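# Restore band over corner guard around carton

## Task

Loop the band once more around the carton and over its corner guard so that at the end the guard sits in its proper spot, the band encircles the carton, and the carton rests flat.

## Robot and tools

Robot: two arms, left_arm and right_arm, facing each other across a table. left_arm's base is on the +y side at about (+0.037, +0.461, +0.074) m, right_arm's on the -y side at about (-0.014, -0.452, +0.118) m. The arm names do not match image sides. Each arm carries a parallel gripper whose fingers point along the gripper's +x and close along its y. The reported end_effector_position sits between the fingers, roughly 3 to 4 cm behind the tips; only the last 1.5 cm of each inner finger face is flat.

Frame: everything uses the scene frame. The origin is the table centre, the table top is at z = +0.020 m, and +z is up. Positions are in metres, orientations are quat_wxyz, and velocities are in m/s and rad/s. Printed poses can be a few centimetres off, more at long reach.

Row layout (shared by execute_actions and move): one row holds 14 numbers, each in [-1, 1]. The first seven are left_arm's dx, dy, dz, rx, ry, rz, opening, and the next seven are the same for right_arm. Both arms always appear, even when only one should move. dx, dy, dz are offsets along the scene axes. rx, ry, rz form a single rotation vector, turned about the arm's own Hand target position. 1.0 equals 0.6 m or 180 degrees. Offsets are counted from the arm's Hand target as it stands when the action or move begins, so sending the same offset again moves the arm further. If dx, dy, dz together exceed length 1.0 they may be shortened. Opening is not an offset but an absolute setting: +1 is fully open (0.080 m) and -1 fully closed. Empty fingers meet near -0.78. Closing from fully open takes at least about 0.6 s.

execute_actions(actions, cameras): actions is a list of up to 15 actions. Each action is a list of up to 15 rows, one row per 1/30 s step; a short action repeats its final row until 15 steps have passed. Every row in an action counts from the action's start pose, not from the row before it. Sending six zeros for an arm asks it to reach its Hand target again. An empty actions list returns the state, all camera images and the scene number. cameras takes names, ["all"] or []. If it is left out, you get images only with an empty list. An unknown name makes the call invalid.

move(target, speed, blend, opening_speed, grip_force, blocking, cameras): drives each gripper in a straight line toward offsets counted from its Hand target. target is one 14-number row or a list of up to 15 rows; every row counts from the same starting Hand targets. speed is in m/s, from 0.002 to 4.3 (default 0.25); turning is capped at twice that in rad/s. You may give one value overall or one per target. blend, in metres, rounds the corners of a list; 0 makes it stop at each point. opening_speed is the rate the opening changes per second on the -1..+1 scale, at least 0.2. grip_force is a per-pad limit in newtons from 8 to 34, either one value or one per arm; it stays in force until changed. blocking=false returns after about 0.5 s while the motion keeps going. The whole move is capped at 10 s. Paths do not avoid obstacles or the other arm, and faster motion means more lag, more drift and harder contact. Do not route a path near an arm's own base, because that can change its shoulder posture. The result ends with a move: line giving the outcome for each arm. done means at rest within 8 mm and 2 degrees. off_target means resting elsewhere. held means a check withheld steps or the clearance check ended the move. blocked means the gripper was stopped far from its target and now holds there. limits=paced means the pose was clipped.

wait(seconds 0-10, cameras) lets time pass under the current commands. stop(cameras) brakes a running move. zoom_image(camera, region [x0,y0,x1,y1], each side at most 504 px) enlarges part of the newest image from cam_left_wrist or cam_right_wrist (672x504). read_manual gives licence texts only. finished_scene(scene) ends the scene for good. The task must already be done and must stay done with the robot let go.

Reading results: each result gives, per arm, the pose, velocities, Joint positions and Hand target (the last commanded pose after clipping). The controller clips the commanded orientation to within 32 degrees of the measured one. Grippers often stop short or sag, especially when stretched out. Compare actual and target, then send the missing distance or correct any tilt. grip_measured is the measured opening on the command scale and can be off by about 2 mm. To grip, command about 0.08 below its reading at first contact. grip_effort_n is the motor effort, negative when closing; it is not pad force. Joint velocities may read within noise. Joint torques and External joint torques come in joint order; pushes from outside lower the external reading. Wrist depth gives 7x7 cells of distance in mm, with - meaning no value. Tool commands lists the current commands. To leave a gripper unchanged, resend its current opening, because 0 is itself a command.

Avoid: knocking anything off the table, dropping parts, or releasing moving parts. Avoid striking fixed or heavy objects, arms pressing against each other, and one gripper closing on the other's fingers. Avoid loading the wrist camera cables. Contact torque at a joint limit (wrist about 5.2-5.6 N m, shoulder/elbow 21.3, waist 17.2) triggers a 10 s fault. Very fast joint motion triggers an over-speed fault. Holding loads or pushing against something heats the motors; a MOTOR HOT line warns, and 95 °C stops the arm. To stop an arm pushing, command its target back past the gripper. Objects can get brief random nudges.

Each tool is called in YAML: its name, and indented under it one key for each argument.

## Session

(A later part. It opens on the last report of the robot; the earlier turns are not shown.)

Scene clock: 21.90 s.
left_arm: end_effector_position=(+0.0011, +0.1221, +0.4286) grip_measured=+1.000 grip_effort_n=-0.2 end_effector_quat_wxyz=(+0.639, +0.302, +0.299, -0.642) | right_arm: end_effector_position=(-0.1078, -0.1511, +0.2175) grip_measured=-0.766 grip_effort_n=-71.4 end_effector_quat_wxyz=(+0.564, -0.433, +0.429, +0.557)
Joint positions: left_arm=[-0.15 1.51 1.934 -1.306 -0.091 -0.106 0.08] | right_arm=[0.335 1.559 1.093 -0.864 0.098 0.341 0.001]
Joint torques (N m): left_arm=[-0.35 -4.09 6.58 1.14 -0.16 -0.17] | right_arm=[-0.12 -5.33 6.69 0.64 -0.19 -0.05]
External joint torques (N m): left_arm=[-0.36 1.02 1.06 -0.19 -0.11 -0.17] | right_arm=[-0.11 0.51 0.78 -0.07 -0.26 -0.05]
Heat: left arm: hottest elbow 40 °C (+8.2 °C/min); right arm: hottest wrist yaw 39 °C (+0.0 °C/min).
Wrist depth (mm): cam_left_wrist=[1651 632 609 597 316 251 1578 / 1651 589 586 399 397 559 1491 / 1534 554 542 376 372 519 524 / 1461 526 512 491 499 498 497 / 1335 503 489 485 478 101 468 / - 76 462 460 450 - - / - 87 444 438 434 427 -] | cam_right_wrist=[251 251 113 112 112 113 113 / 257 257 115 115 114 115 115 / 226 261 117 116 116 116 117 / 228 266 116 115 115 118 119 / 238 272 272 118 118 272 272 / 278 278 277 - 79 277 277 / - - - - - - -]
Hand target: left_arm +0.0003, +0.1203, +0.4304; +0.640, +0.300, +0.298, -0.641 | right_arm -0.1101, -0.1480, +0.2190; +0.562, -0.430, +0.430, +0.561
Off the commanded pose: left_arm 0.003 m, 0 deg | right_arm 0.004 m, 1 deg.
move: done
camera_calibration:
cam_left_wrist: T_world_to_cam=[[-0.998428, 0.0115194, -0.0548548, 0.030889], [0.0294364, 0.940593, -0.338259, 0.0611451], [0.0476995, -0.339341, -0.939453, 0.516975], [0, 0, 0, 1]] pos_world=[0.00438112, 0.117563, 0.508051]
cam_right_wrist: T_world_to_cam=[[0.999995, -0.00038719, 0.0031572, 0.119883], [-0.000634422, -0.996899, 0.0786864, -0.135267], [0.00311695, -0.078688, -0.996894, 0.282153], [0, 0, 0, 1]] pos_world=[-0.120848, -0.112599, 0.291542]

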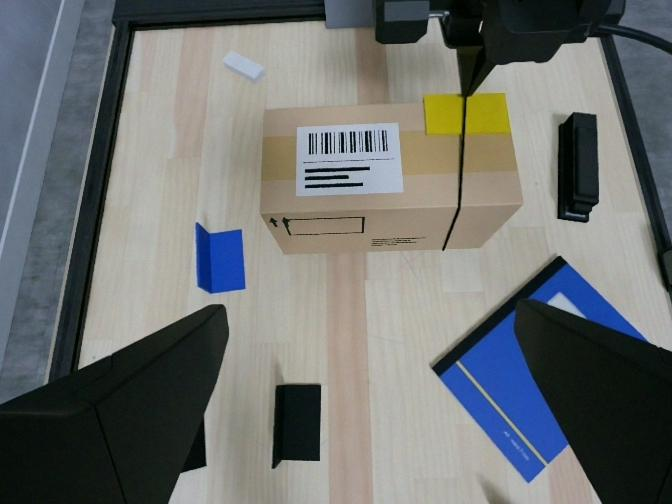

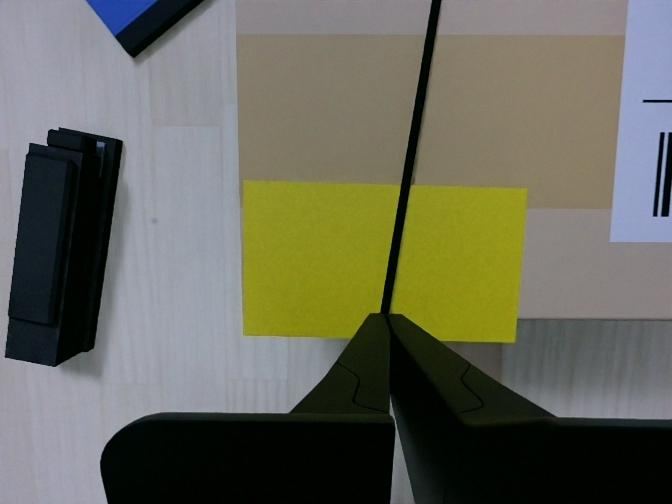

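move:
  target:
    - [0,0,0,0,0,0,1, 0,0.01,-0.006,0,0,0,-1]
    - [0,0,0,0,0,0,1, 0,0.01,-0.006,0,0,0,-0.3]
    - [0,0,0,0,0,0,1, 0,0,0.06,0,0,0,-0.3]
    - [0,0,0,0,0,0,1, 0.08,-0.17,0.18,0,0,0,-0.3]
  cameras: ["all"]
  speed: [0.05,0.05,0.08,0.25]
  blend: [0,0,0.01,0]
  opening_speed: 1.0

zoom_image:
  camera: "cam_left_wrist"
  region: [300, 0, 540, 260]

zoom_image:
  camera: "cam_right_wrist"
  region: [150, 0, 450, 260]

Scene clock: 26.07 s.
left_arm: end_effector_position=(+0.0011, +0.1221, +0.4286) grip_measured=+1.000 grip_effort_n=-0.2 end_effector_quat_wxyz=(+0.639, +0.302, +0.299, -0.642) | right_arm: end_effector_position=(-0.0618, -0.2505, +0.3220) grip_measured=-0.302 grip_effort_n=14.2 end_effector_quat_wxyz=(+0.560, -0.438, +0.432, +0.555)
Joint positions: left_arm=[-0.15 1.51 1.934 -1.306 -0.091 -0.106 0.08] | right_arm=[0.278 1.158 1.202 -1.382 0.081 0.283 0.021]
Joint torques (N m): left_arm=[-0.38 -4.08 6.55 1.14 -0.15 -0.17] | right_arm=[-0.28 -4 6.59 0.52 -0.1 -0.05]
External joint torques (N m): left_arm=[-0.37 0.88 1.1 -0.18 -0.11 -0.17] | right_arm=[-0.26 -1.23 0.74 -0.19 -0.16 -0.05]
Heat: left arm: hottest elbow 41 °C (+9.2 °C/min); right arm: hottest wrist yaw 39 °C (+0.0 °C/min).
Wrist depth (mm): cam_left_wrist=[1730 638 613 614 611 597 1614 / 1651 596 586 398 580 566 569 / 1512 553 545 375 373 506 527 / 1423 527 519 496 497 498 498 / 1369 502 488 488 482 101 466 / - 76 462 463 455 - - / - - 440 435 433 427 -] | cam_right_wrist=[351 352 - 213 213 214 215 / 358 360 369 311 260 258 360 / 367 368 368 365 367 365 367 / 375 377 377 373 374 375 374 / 382 384 381 379 378 382 381 / 389 391 - 386 - - 388 / - - - - 85 - -]
Hand target: left_arm +0.0003, +0.1203, +0.4304; +0.640, +0.300, +0.298, -0.641 | right_arm -0.0620, -0.2500, +0.3270; +0.562, -0.430, +0.430, +0.561
Off the commanded pose: left_arm 0.003 m, 0 deg | right_arm 0.005 m, 1 deg.
move: done
camera_calibration:
cam_left_wrist: T_world_to_cam=[[-0.998428, 0.0115194, -0.0548548, 0.030889], [0.0294364, 0.940593, -0.338259, 0.0611451], [0.0476995, -0.339341, -0.939453, 0.516975], [0, 0, 0, 1]] pos_world=[0.00438112, 0.117563, 0.508051]
cam_right_wrist: T_world_to_cam=[[0.999989, 0.00310444, 0.00354553, 0.0742965], [0.00276508, -0.995755, 0.0920054, -0.246336], [0.0038161, -0.0919946, -0.995752, 0.374741], [0, 0, 0, 1]] pos_world=[-0.0750446, -0.211046, 0.39555]

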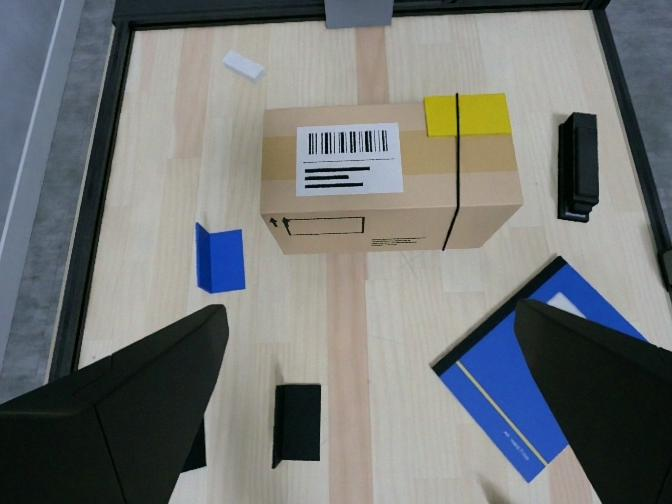

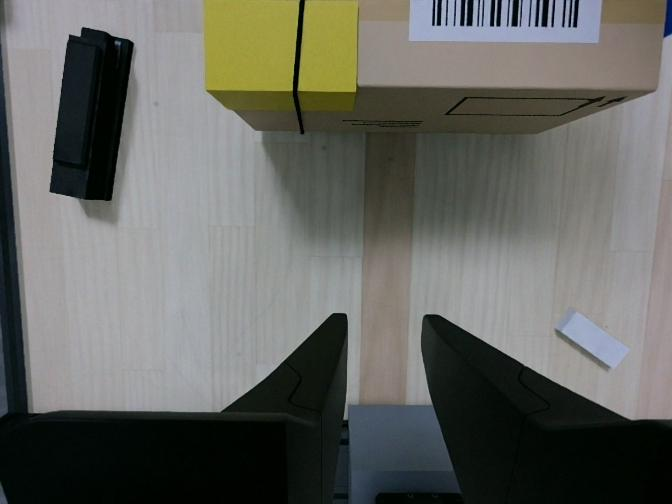

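Scaled by 1.938 from the camera's 672x504 image, which has a finer 960x720 frame.

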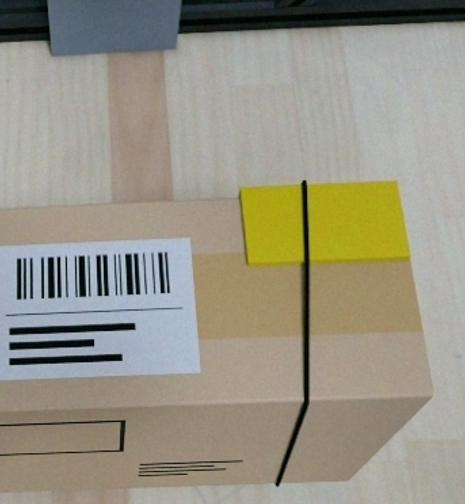

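Scaled by 1.680 from the camera's 672x504 image, which has a finer 960x720 frame.

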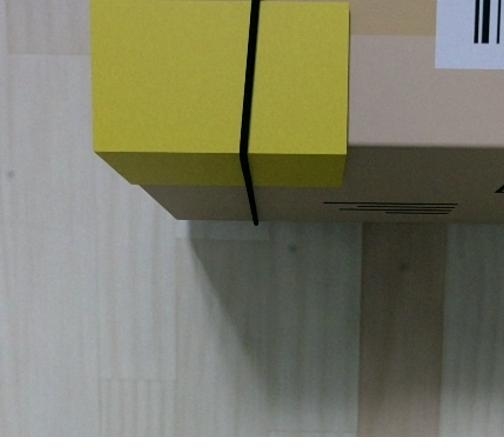

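move:
  target: [-0.153,-0.2755,-0.3217,0.139,0,0,-0.18, 0,-0.08,0,0,0,0,-0.3]
  cameras: ["cam_left_wrist"]

Scene clock: 28.17 s.
left_arm: end_effector_position=(-0.0896, -0.0420, +0.2363) grip_measured=-0.177 grip_effort_n=-15.6 end_effector_quat_wxyz=(+0.575, +0.396, +0.403, -0.592) | right_arm: end_effector_position=(-0.0630, -0.2957, +0.3293) grip_measured=-0.302 grip_effort_n=14.2 end_effector_quat_wxyz=(+0.561, -0.428, +0.430, +0.563)
Joint positions: left_arm=[-0.271 2.31 2.34 -1.235 -0.07 -0.243 0.027] | right_arm=[0.382 0.997 1.153 -1.478 0.099 0.386 0.021]
Joint torques (N m): left_arm=[-0.08 -9.77 6.78 1.03 0 -0.17] | right_arm=[0.23 -2.81 4.01 0.54 0.18 0.11]
External joint torques (N m): left_arm=[-0.08 1.34 0.77 0.12 0.05 -0.17] | right_arm=[0.22 -1.26 -1.68 -0.2 0.11 0.11]
Heat: left arm: hottest elbow 41 °C (+8.5 °C/min); right arm: hottest wrist yaw 39 °C (+0.0 °C/min).
Wrist depth (mm): cam_left_wrist=[273 127 127 123 122 122 268 / 128 128 127 124 125 273 270 / 129 129 128 128 127 126 271 / 130 129 129 128 128 127 273 / - 130 130 129 128 128 275 / 285 - - 280 88 - - / - - - 282 - - -] | cam_right_wrist=[370 369 366 269 250 246 358 / 372 373 371 370 370 367 368 / 382 380 381 375 377 373 373 / 384 385 387 382 380 381 379 / 392 391 388 387 386 385 384 / 380 384 - - - - 390 / - - - 397 85 - -]
Hand target: left_arm -0.0914, -0.0451, +0.2375; +0.560, +0.431, +0.430, -0.562 | right_arm -0.0620, -0.2980, +0.3271; +0.562, -0.430, +0.430, +0.561
Off the commanded pose: left_arm 0.004 m, 6 deg | right_arm 0.003 m, 0 deg.
joint sent to its limit (left arm) — joint 3 (elbow), upper limit, where the elbow is as straight as it goes. The joint targets are off in orientation, not in position.
move: off_target (left_arm)
camera_calibration:
cam_left_wrist: T_world_to_cam=[[-0.998981, 0.0370709, -0.0257504, -0.0742008], [0.0376674, 0.999024, -0.0230769, 0.0818384], [0.0248698, -0.0240234, -0.999402, 0.31029], [0, 0, 0, 1]] pos_world=[-0.0849247, -0.0715536, 0.310082]
Images, in order (width x height): cam_left_wrist 672x504.

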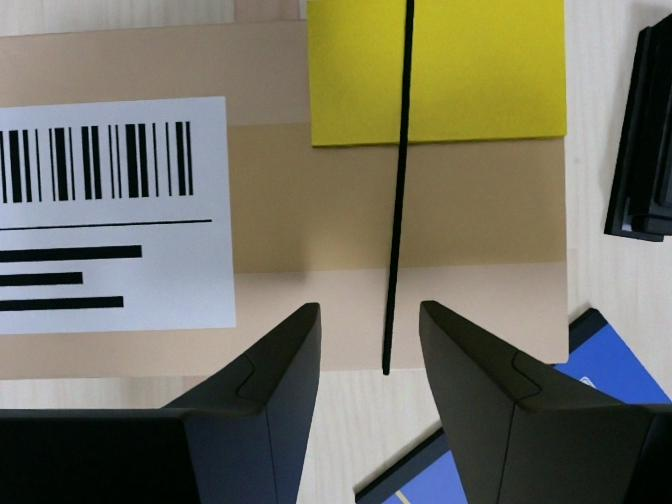

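move:
  target: [-0.0127,0.0235,-0.0325,-0.0722,0,0,-0.18, 0,0,0,0,0,0,-0.3]
  cameras: ["cam_left_wrist"]
  speed: 0.12

Scene clock: 29.70 s.
left_arm: end_effector_position=(-0.0983, -0.0336, +0.2171) grip_measured=-0.177 grip_effort_n=-15.1 end_effector_quat_wxyz=(+0.605, +0.366, +0.364, -0.607) | right_arm: end_effector_position=(-0.0630, -0.2957, +0.3293) grip_measured=-0.302 grip_effort_n=14.2 end_effector_quat_wxyz=(+0.561, -0.428, +0.430, +0.563)
Joint positions: left_arm=[-0.313 2.143 1.947 -0.907 -0.141 -0.269 0.027] | right_arm=[0.382 0.997 1.153 -1.478 0.099 0.386 0.021]
Joint torques (N m): left_arm=[-0.44 -10.85 4.31 1.21 -0.15 -0.16] | right_arm=[0.25 -2.81 4 0.54 0.19 0.11]
External joint torques (N m): left_arm=[-0.34 -0.3 -2.08 0.17 -0.07 -0.17] | right_arm=[0.25 -1.24 -1.73 -0.21 0.11 0.11]
Heat: left arm: hottest elbow 41 °C (+8.1 °C/min); right arm: hottest wrist yaw 39 °C (+0.0 °C/min).
Wrist depth (mm): cam_left_wrist=[124 123 121 116 114 114 266 / 122 121 119 - 114 114 262 / 120 119 118 116 115 114 258 / 118 117 116 115 113 112 254 / 116 115 115 113 112 111 251 / 265 - - 254 88 - - / - - - 252 - - -] | cam_right_wrist=[367 367 364 274 250 246 361 / 375 370 373 370 371 371 370 / 383 380 380 377 375 374 375 / 388 388 385 384 380 377 379 / 393 393 392 388 388 390 388 / 385 384 - - - - 389 / - - - 399 85 - -]
Hand target: left_arm -0.0992, -0.0310, +0.2179; +0.605, +0.365, +0.364, -0.607 | right_arm -0.0620, -0.2980, +0.3271; +0.562, -0.430, +0.430, +0.561
Off the commanded pose: left_arm 0.003 m, 0 deg | right_arm 0.003 m, 0 deg.
move: done
camera_calibration:
cam_left_wrist: T_world_to_cam=[[-0.998464, 0.0212565, -0.0511615, -0.0785864], [0.02814, 0.990056, -0.137832, 0.0969685], [0.0477229, -0.13906, -0.989133, 0.287599], [0, 0, 0, 1]] pos_world=[-0.0949195, -0.0543403, 0.293819]
Images, in order (width x height): cam_left_wrist 672x504.

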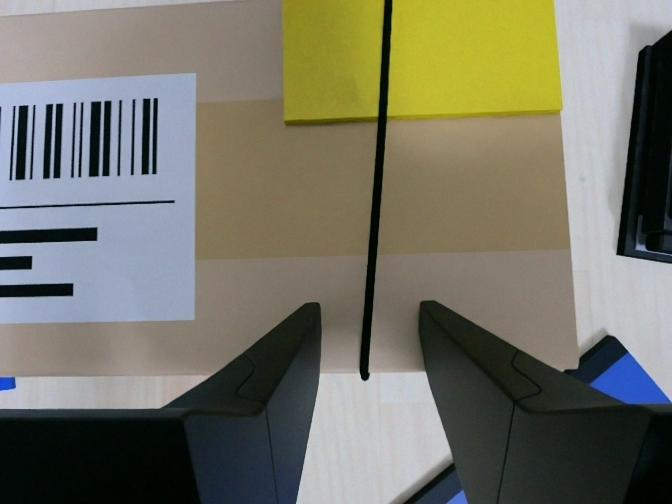

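move:
  target: [0,0.0067,-0.0217,0,0,0,-0.18, 0,0,0,0,0,0,-0.3]
  cameras: ["cam_left_wrist"]
  speed: 0.04

Scene clock: 30.77 s.
left_arm: end_effector_position=(-0.0980, -0.0322, +0.2146) grip_measured=-0.177 grip_effort_n=-15.1 end_effector_quat_wxyz=(+0.609, +0.355, +0.357, -0.612) | right_arm: end_effector_position=(-0.0630, -0.2957, +0.3293) grip_measured=-0.302 grip_effort_n=14.2 end_effector_quat_wxyz=(+0.561, -0.428, +0.430, +0.563)
Joint positions: left_arm=[-0.314 2.111 1.876 -0.84 -0.145 -0.272 0.027] | right_arm=[0.382 0.997 1.153 -1.478 0.099 0.386 0.021]
Joint torques (N m): left_arm=[-0.56 -9.38 3.73 0.72 -0.08 -0.18] | right_arm=[0.24 -2.81 3.99 0.54 0.19 0.11]
External joint torques (N m): left_arm=[-0.49 0.87 -2.66 -0.38 0.01 -0.18] | right_arm=[0.24 -1.36 -1.64 -0.2 0.12 0.11]
Heat: left arm: hottest elbow 41 °C (+7.8 °C/min); right arm: hottest wrist yaw 39 °C (+0.0 °C/min).
Wrist depth (mm): cam_left_wrist=[127 126 124 119 118 117 275 / 123 123 121 117 117 117 268 / 121 119 118 117 116 115 261 / 118 117 116 115 113 113 255 / 116 115 114 112 111 111 252 / 261 113 - 252 88 - - / - - - 248 - - -] | cam_right_wrist=[369 370 364 271 248 247 361 / 372 373 373 372 372 368 367 / 380 380 379 379 378 373 373 / 387 385 384 382 382 382 378 / 393 392 391 388 388 388 386 / 382 382 - 301 - - 395 / - - - 382 85 - -]
Hand target: left_arm -0.0991, -0.0269, +0.2048; +0.605, +0.365, +0.364, -0.607 | right_arm -0.0620, -0.2980, +0.3271; +0.562, -0.430, +0.430, +0.561
Off the commanded pose: left_arm 0.011 m, 2 deg | right_arm 0.003 m, 0 deg.
move: off_target (left_arm)
camera_calibration:
cam_left_wrist: T_world_to_cam=[[-0.998823, 0.0171242, -0.0453737, -0.079923], [0.0244431, 0.985819, -0.166021, 0.100833], [0.0418873, -0.166935, -0.985078, 0.283047], [0, 0, 0, 1]] pos_world=[-0.0941498, -0.0507841, 0.291938]
Images, in order (width x height): cam_left_wrist 672x504.

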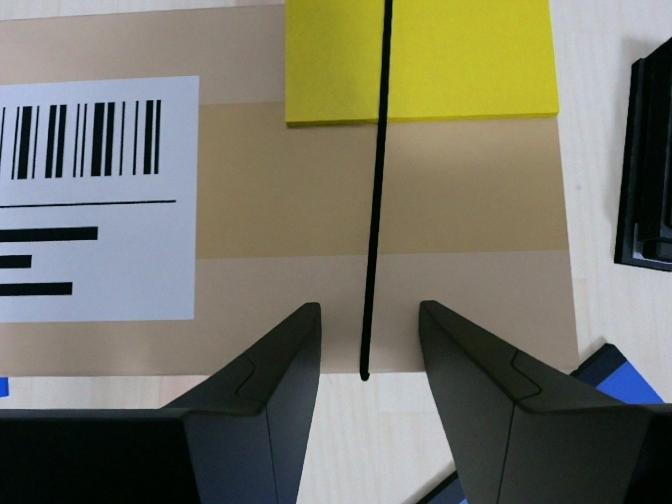

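move:
  target: [0,0,0,0,0,0,-1, 0,0,0,0,0,0,-0.3]
  cameras: ["cam_left_wrist"]
  opening_speed: 1.0

Scene clock: 31.90 s.
left_arm: end_effector_position=(-0.1004, -0.0317, +0.2148) grip_measured=-0.770 grip_effort_n=-34.7 end_effector_quat_wxyz=(+0.609, +0.355, +0.356, -0.614) | right_arm: end_effector_position=(-0.0630, -0.2957, +0.3293) grip_measured=-0.302 grip_effort_n=14.2 end_effector_quat_wxyz=(+0.561, -0.428, +0.430, +0.563)
Joint positions: left_arm=[-0.319 2.11 1.875 -0.838 -0.147 -0.272 0] | right_arm=[0.382 0.997 1.153 -1.478 0.099 0.386 0.021]
Joint torques (N m): left_arm=[-0.01 -9.28 3.75 0.63 -0.03 -0.16] | right_arm=[0.27 -2.8 4 0.54 0.19 0.1]
External joint torques (N m): left_arm=[0 1.23 -2.77 -0.48 0.07 -0.16] | right_arm=[0.25 -1.3 -1.69 -0.22 0.12 0.1]
Heat: left arm: hottest elbow 41 °C (+7.5 °C/min); right arm: hottest wrist yaw 39 °C (+0.0 °C/min).
Wrist depth (mm): cam_left_wrist=[127 126 124 119 118 278 274 / 124 123 121 118 118 118 271 / 121 120 119 117 116 116 260 / 118 117 116 115 113 113 255 / 116 115 114 101 112 111 251 / 261 259 - - - 248 245 / - - - - - - -] | cam_right_wrist=[367 368 365 272 247 247 358 / 374 372 372 372 368 367 368 / 378 377 379 379 376 374 375 / 387 386 384 384 382 381 380 / 392 391 391 388 388 389 388 / 378 381 - - - - 390 / - - - 380 85 - -]
Hand target: left_arm -0.0992, -0.0270, +0.2050; +0.605, +0.365, +0.364, -0.607 | right_arm -0.0620, -0.2980, +0.3271; +0.562, -0.430, +0.430, +0.561
Off the commanded pose: left_arm 0.011 m, 2 deg | right_arm 0.003 m, 0 deg.
move: off_target (left_arm)
camera_calibration:
cam_left_wrist: T_world_to_cam=[[-0.998702, 0.0211382, -0.0463425, -0.0819172], [0.0286466, 0.985391, -0.16788, 0.101281], [0.0421168, -0.16899, -0.984717, 0.28336], [0, 0, 0, 1]] pos_world=[-0.0966464, -0.050185, 0.292236]
Images, in order (width x height): cam_left_wrist 672x504.

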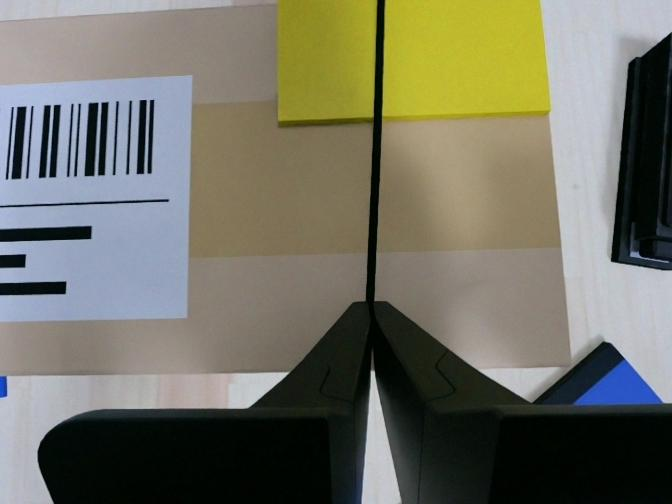

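move:
  target:
    - [0,0.018,0.045,0,0,0,-1, 0,0,0,0,0,0,-0.3]
    - [-0.045,0.018,0.045,0,0,0,-1, 0,0,0,0,0,0,-0.3]
  cameras: ["all"]
  speed: 0.06
  blend: 0.005

zoom_image:
  camera: "cam_right_wrist"
  region: [120, 0, 400, 240]

Scene clock: 33.60 s.
left_arm: end_effector_position=(-0.1226, -0.0150, +0.2282) grip_measured=-0.772 grip_effort_n=-30.5 end_effector_quat_wxyz=(+0.605, +0.369, +0.364, -0.604) | right_arm: end_effector_position=(-0.0630, -0.2957, +0.3293) grip_measured=-0.302 grip_effort_n=14.2 end_effector_quat_wxyz=(+0.561, -0.428, +0.430, +0.563)
Joint positions: left_arm=[-0.38 2.112 1.947 -0.955 -0.174 -0.331 0] | right_arm=[0.382 0.997 1.153 -1.478 0.099 0.386 0.021]
Joint torques (N m): left_arm=[-0.5 -9.3 7.7 0.49 -0.13 -0.17] | right_arm=[0.23 -2.8 4 0.54 0.19 0.11]
External joint torques (N m): left_arm=[-0.44 1.08 1.25 -0.57 -0.02 -0.18] | right_arm=[0.24 -1.26 -1.68 -0.19 0.11 0.11]
Heat: left arm: hottest elbow 41 °C (+7.1 °C/min); right arm: hottest wrist yaw 39 °C (+0.0 °C/min).
Wrist depth (mm): cam_left_wrist=[134 133 130 - 124 277 276 / 133 131 129 128 127 273 238 / 130 129 128 126 124 270 228 / 129 127 126 124 122 265 262 / 278 276 273 91 265 261 259 / 277 273 - - - - 258 / - - - - - - -] | cam_right_wrist=[367 365 359 277 248 248 359 / 377 372 371 372 371 368 370 / 384 379 377 377 380 374 373 / 383 384 382 384 382 380 378 / 392 392 388 391 387 386 387 / 379 384 - - - - 389 / - - - 384 85 - -]
Hand target: left_arm -0.1261, -0.0161, +0.2319; +0.605, +0.365, +0.364, -0.607 | right_arm -0.0620, -0.2980, +0.3271; +0.562, -0.430, +0.430, +0.561
Off the commanded pose: left_arm 0.005 m, 1 deg | right_arm 0.003 m, 0 deg.
move: done
camera_calibration:
cam_left_wrist: T_world_to_cam=[[-0.998279, 0.0186026, -0.0556156, -0.10166], [0.0258147, 0.990925, -0.131914, 0.0791956], [0.052657, -0.133123, -0.9897, 0.303239], [0, 0, 0, 1]] pos_world=[-0.119497, -0.0362177, 0.304909]
cam_right_wrist: T_world_to_cam=[[0.999938, 0.00330356, -0.0106501, 0.0803441], [0.00406156, -0.9974, 0.0719558, -0.285755], [-0.0103847, -0.0719946, -0.997351, 0.38343], [0, 0, 0, 1]] pos_world=[-0.0751967, -0.257673, 0.403832]

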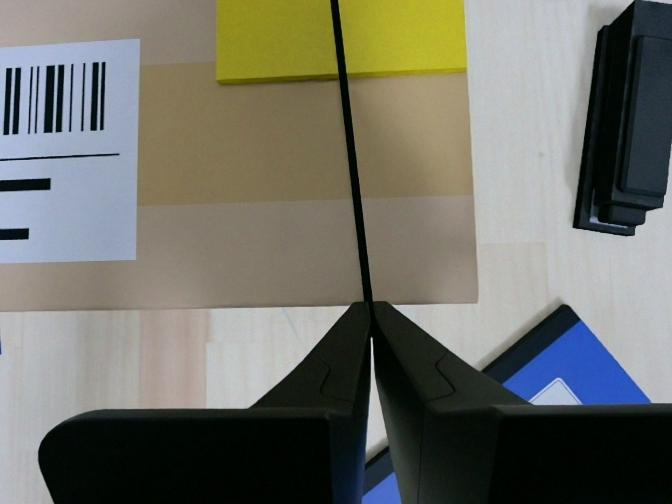

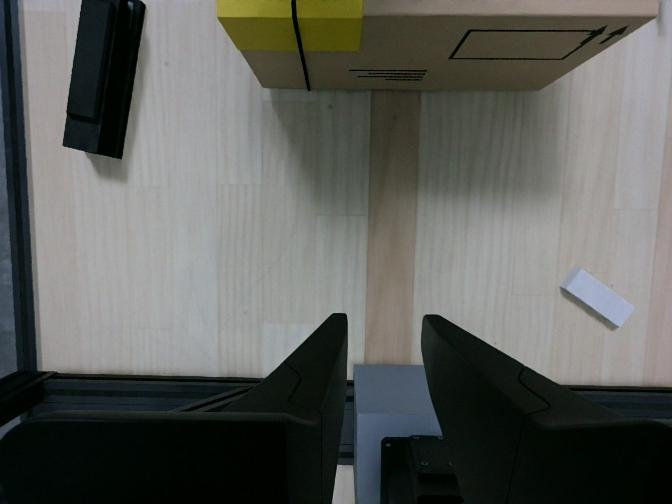

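Scaled by 1.800 from the camera's 672x504 image, which has a finer 960x720 frame.

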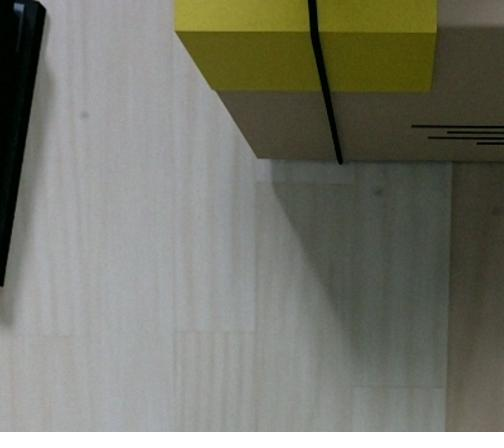

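move:
  target:
    - [0.0235,0.0,0.0,0,0,0,-1, 0,0,0,0,0,0,-0.3]
    - [0.0235,-0.033,-0.031,0,0,0,-1, 0,0,0,0,0,0,-0.3]
  cameras: ["cam_left_wrist"]
  speed: 0.06
  blend: 0.003

Scene clock: 34.93 s.
left_arm: end_effector_position=(-0.1126, -0.0302, +0.2171) grip_measured=-0.772 grip_effort_n=-30.5 end_effector_quat_wxyz=(+0.605, +0.365, +0.365, -0.606) | right_arm: end_effector_position=(-0.0630, -0.2957, +0.3293) grip_measured=-0.302 grip_effort_n=14.2 end_effector_quat_wxyz=(+0.561, -0.428, +0.430, +0.563)
Joint positions: left_arm=[-0.345 2.152 1.962 -0.919 -0.154 -0.302 0] | right_arm=[0.382 0.997 1.153 -1.478 0.099 0.386 0.021]
Joint torques (N m): left_arm=[0.51 -7.72 7.48 1.55 -0.11 0.22] | right_arm=[0.25 -2.81 4 0.54 0.19 0.11]
External joint torques (N m): left_arm=[0.6 2.89 1.04 0.48 -0.02 0.22] | right_arm=[0.26 -1.3 -1.63 -0.19 0.11 0.11]
Heat: left arm: hottest elbow 42 °C (+8.6 °C/min); right arm: hottest wrist yaw 39 °C (+0.0 °C/min).
Wrist depth (mm): cam_left_wrist=[124 123 121 117 - 269 268 / 122 121 120 - 117 264 258 / 120 119 118 116 115 260 251 / 118 117 116 115 113 256 254 / 117 116 114 113 112 253 252 / 265 263 - - - 244 246 / - - - - - - -] | cam_right_wrist=[368 366 361 251 249 247 360 / 374 372 372 370 370 368 368 / 379 380 378 378 375 373 372 / 392 384 384 384 384 380 379 / 391 393 389 388 386 386 388 / 380 384 - - - - 393 / - - - - 85 - -]
Hand target: left_arm -0.1120, -0.0359, +0.2132; +0.605, +0.365, +0.364, -0.607 | right_arm -0.0620, -0.2980, +0.3271; +0.562, -0.430, +0.430, +0.561
Off the commanded pose: left_arm 0.007 m, 0 deg | right_arm 0.003 m, 0 deg.
move: done
camera_calibration:
cam_left_wrist: T_world_to_cam=[[-0.998653, 0.0181242, -0.0486188, -0.0935675], [0.0246048, 0.990376, -0.1362, 0.0933589], [0.0456824, -0.137213, -0.989488, 0.288793], [0, 0, 0, 1]] pos_world=[-0.108931, -0.0511384, 0.293924]
Images, in order (width x height): cam_left_wrist 672x504.

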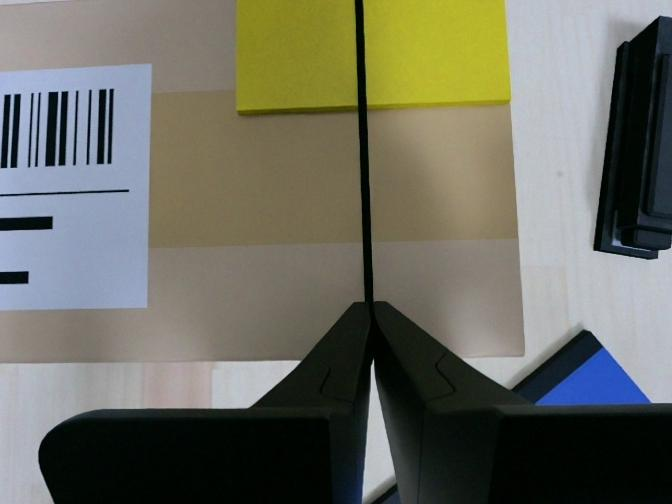

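move:
  target:
    - [0,0,0,0,0,0,-0.3, 0,0,0,0,0,0,-0.3]
    - [0,0,0.06,0,0,0,-0.3, 0,0,0,0,0,0,-0.3]
    - [0.02,0.17,0.22,0,0,0,-0.3, -0.05,0.1,0.12,0.05,0,0,-0.3]
  cameras: ["all"]
  speed: [0.05,0.08,0.25]
  blend: [0,0.01,0]
  opening_speed: 1.0

zoom_image:
  camera: "cam_left_wrist"
  region: [300, 0, 540, 260]

zoom_image:
  camera: "cam_right_wrist"
  region: [150, 0, 450, 260]

Scene clock: 37.60 s.
left_arm: end_effector_position=(-0.1001, +0.0648, +0.3446) grip_measured=-0.303 grip_effort_n=15.1 end_effector_quat_wxyz=(+0.604, +0.366, +0.363, -0.608) | right_arm: end_effector_position=(-0.0910, -0.2396, +0.3962) grip_measured=-0.302 grip_effort_n=14.2 end_effector_quat_wxyz=(+0.592, -0.387, +0.386, +0.592)
Joint positions: left_arm=[-0.401 1.861 2.063 -1.317 -0.179 -0.348 0.021] | right_arm=[0.457 1.217 1.511 -1.493 0.185 0.438 0.021]
Joint torques (N m): left_arm=[-0.29 -7.76 4.93 0.82 -0.23 -0.18] | right_arm=[0.24 -2.6 6.33 0.75 0.23 0.12]
External joint torques (N m): left_arm=[-0.29 0.26 -0.91 -0.23 -0.11 -0.18] | right_arm=[0.23 0.22 0.86 -0.17 0.11 0.11]
Heat: left arm: hottest elbow 42 °C (+8.0 °C/min); right arm: hottest wrist yaw 39 °C (+0.0 °C/min).
Wrist depth (mm): cam_left_wrist=[436 269 265 262 417 413 409 / 427 263 261 258 257 404 400 / 421 261 258 257 397 397 394 / 410 411 405 400 395 386 388 / 403 403 398 393 390 - 378 / 400 - - 383 80 - 375 / - - - 379 75 - -] | cam_right_wrist=[1313 468 458 314 462 465 462 / 1268 462 456 311 311 312 444 / 1226 451 458 - 309 309 455 / 1253 453 451 455 453 452 454 / 1320 451 446 449 448 451 445 / 1226 446 - 440 - - 440 / - - - 429 - - -]
Hand target: left_arm -0.1001, +0.0661, +0.3452; +0.605, +0.365, +0.364, -0.607 | right_arm -0.0920, -0.2380, +0.3989; +0.594, -0.385, +0.385, +0.593
Off the commanded pose: left_arm 0.001 m, 0 deg | right_arm 0.003 m, 0 deg.
move: done
camera_calibration:
cam_left_wrist: T_world_to_cam=[[-0.998475, 0.0231776, -0.0501002, -0.0763906], [0.0299141, 0.989953, -0.1382, 0.0174976], [0.0463937, -0.139488, -0.989136, 0.427373], [0, 0, 0, 1]] pos_world=[-0.096625, 0.044062, 0.421321]
cam_right_wrist: T_world_to_cam=[[0.999978, 0.00462812, -0.00475434, 0.106921], [0.00426302, -0.99724, -0.0741263, -0.176664], [-0.00508428, 0.0741044, -0.997238, 0.489344], [0, 0, 0, 1]] pos_world=[-0.103677, -0.212933, 0.475405]

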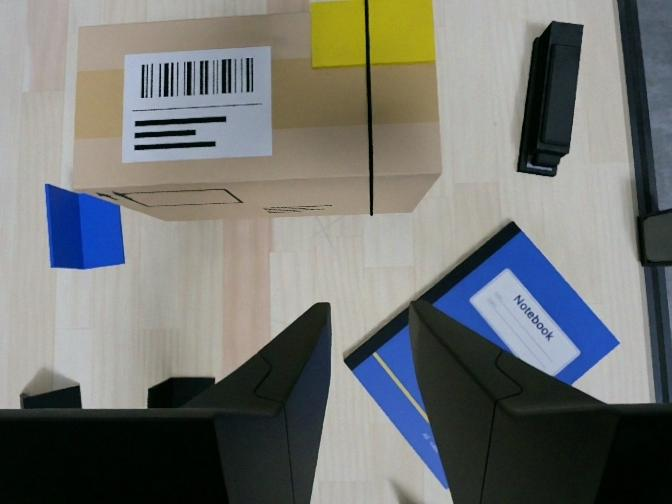

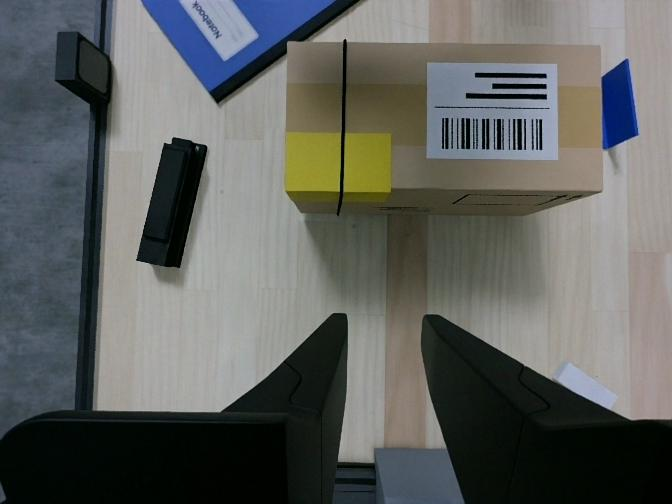

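Scaled by 1.938 from the camera's 672x504 image, which has a finer 960x720 frame.

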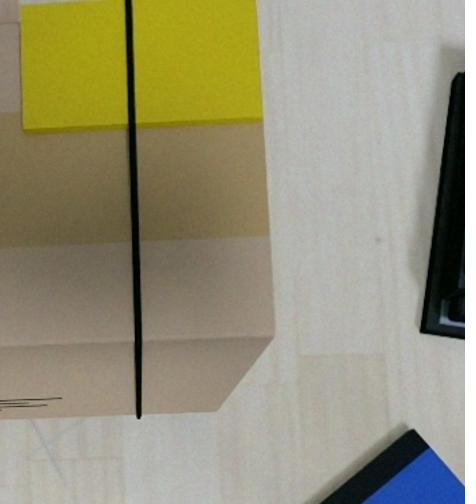

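Scaled by 1.680 from the camera's 672x504 image, which has a finer 960x720 frame.

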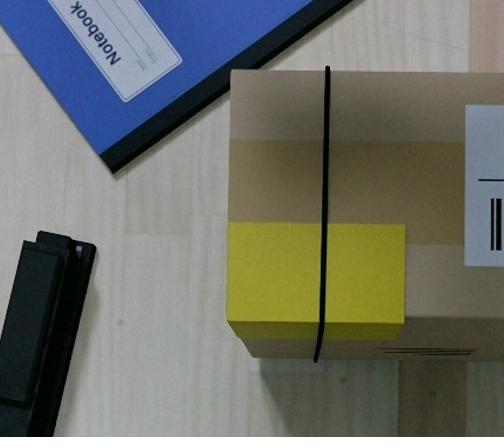

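finished_scene:
  scene: 1

The scene is finished: the task was done.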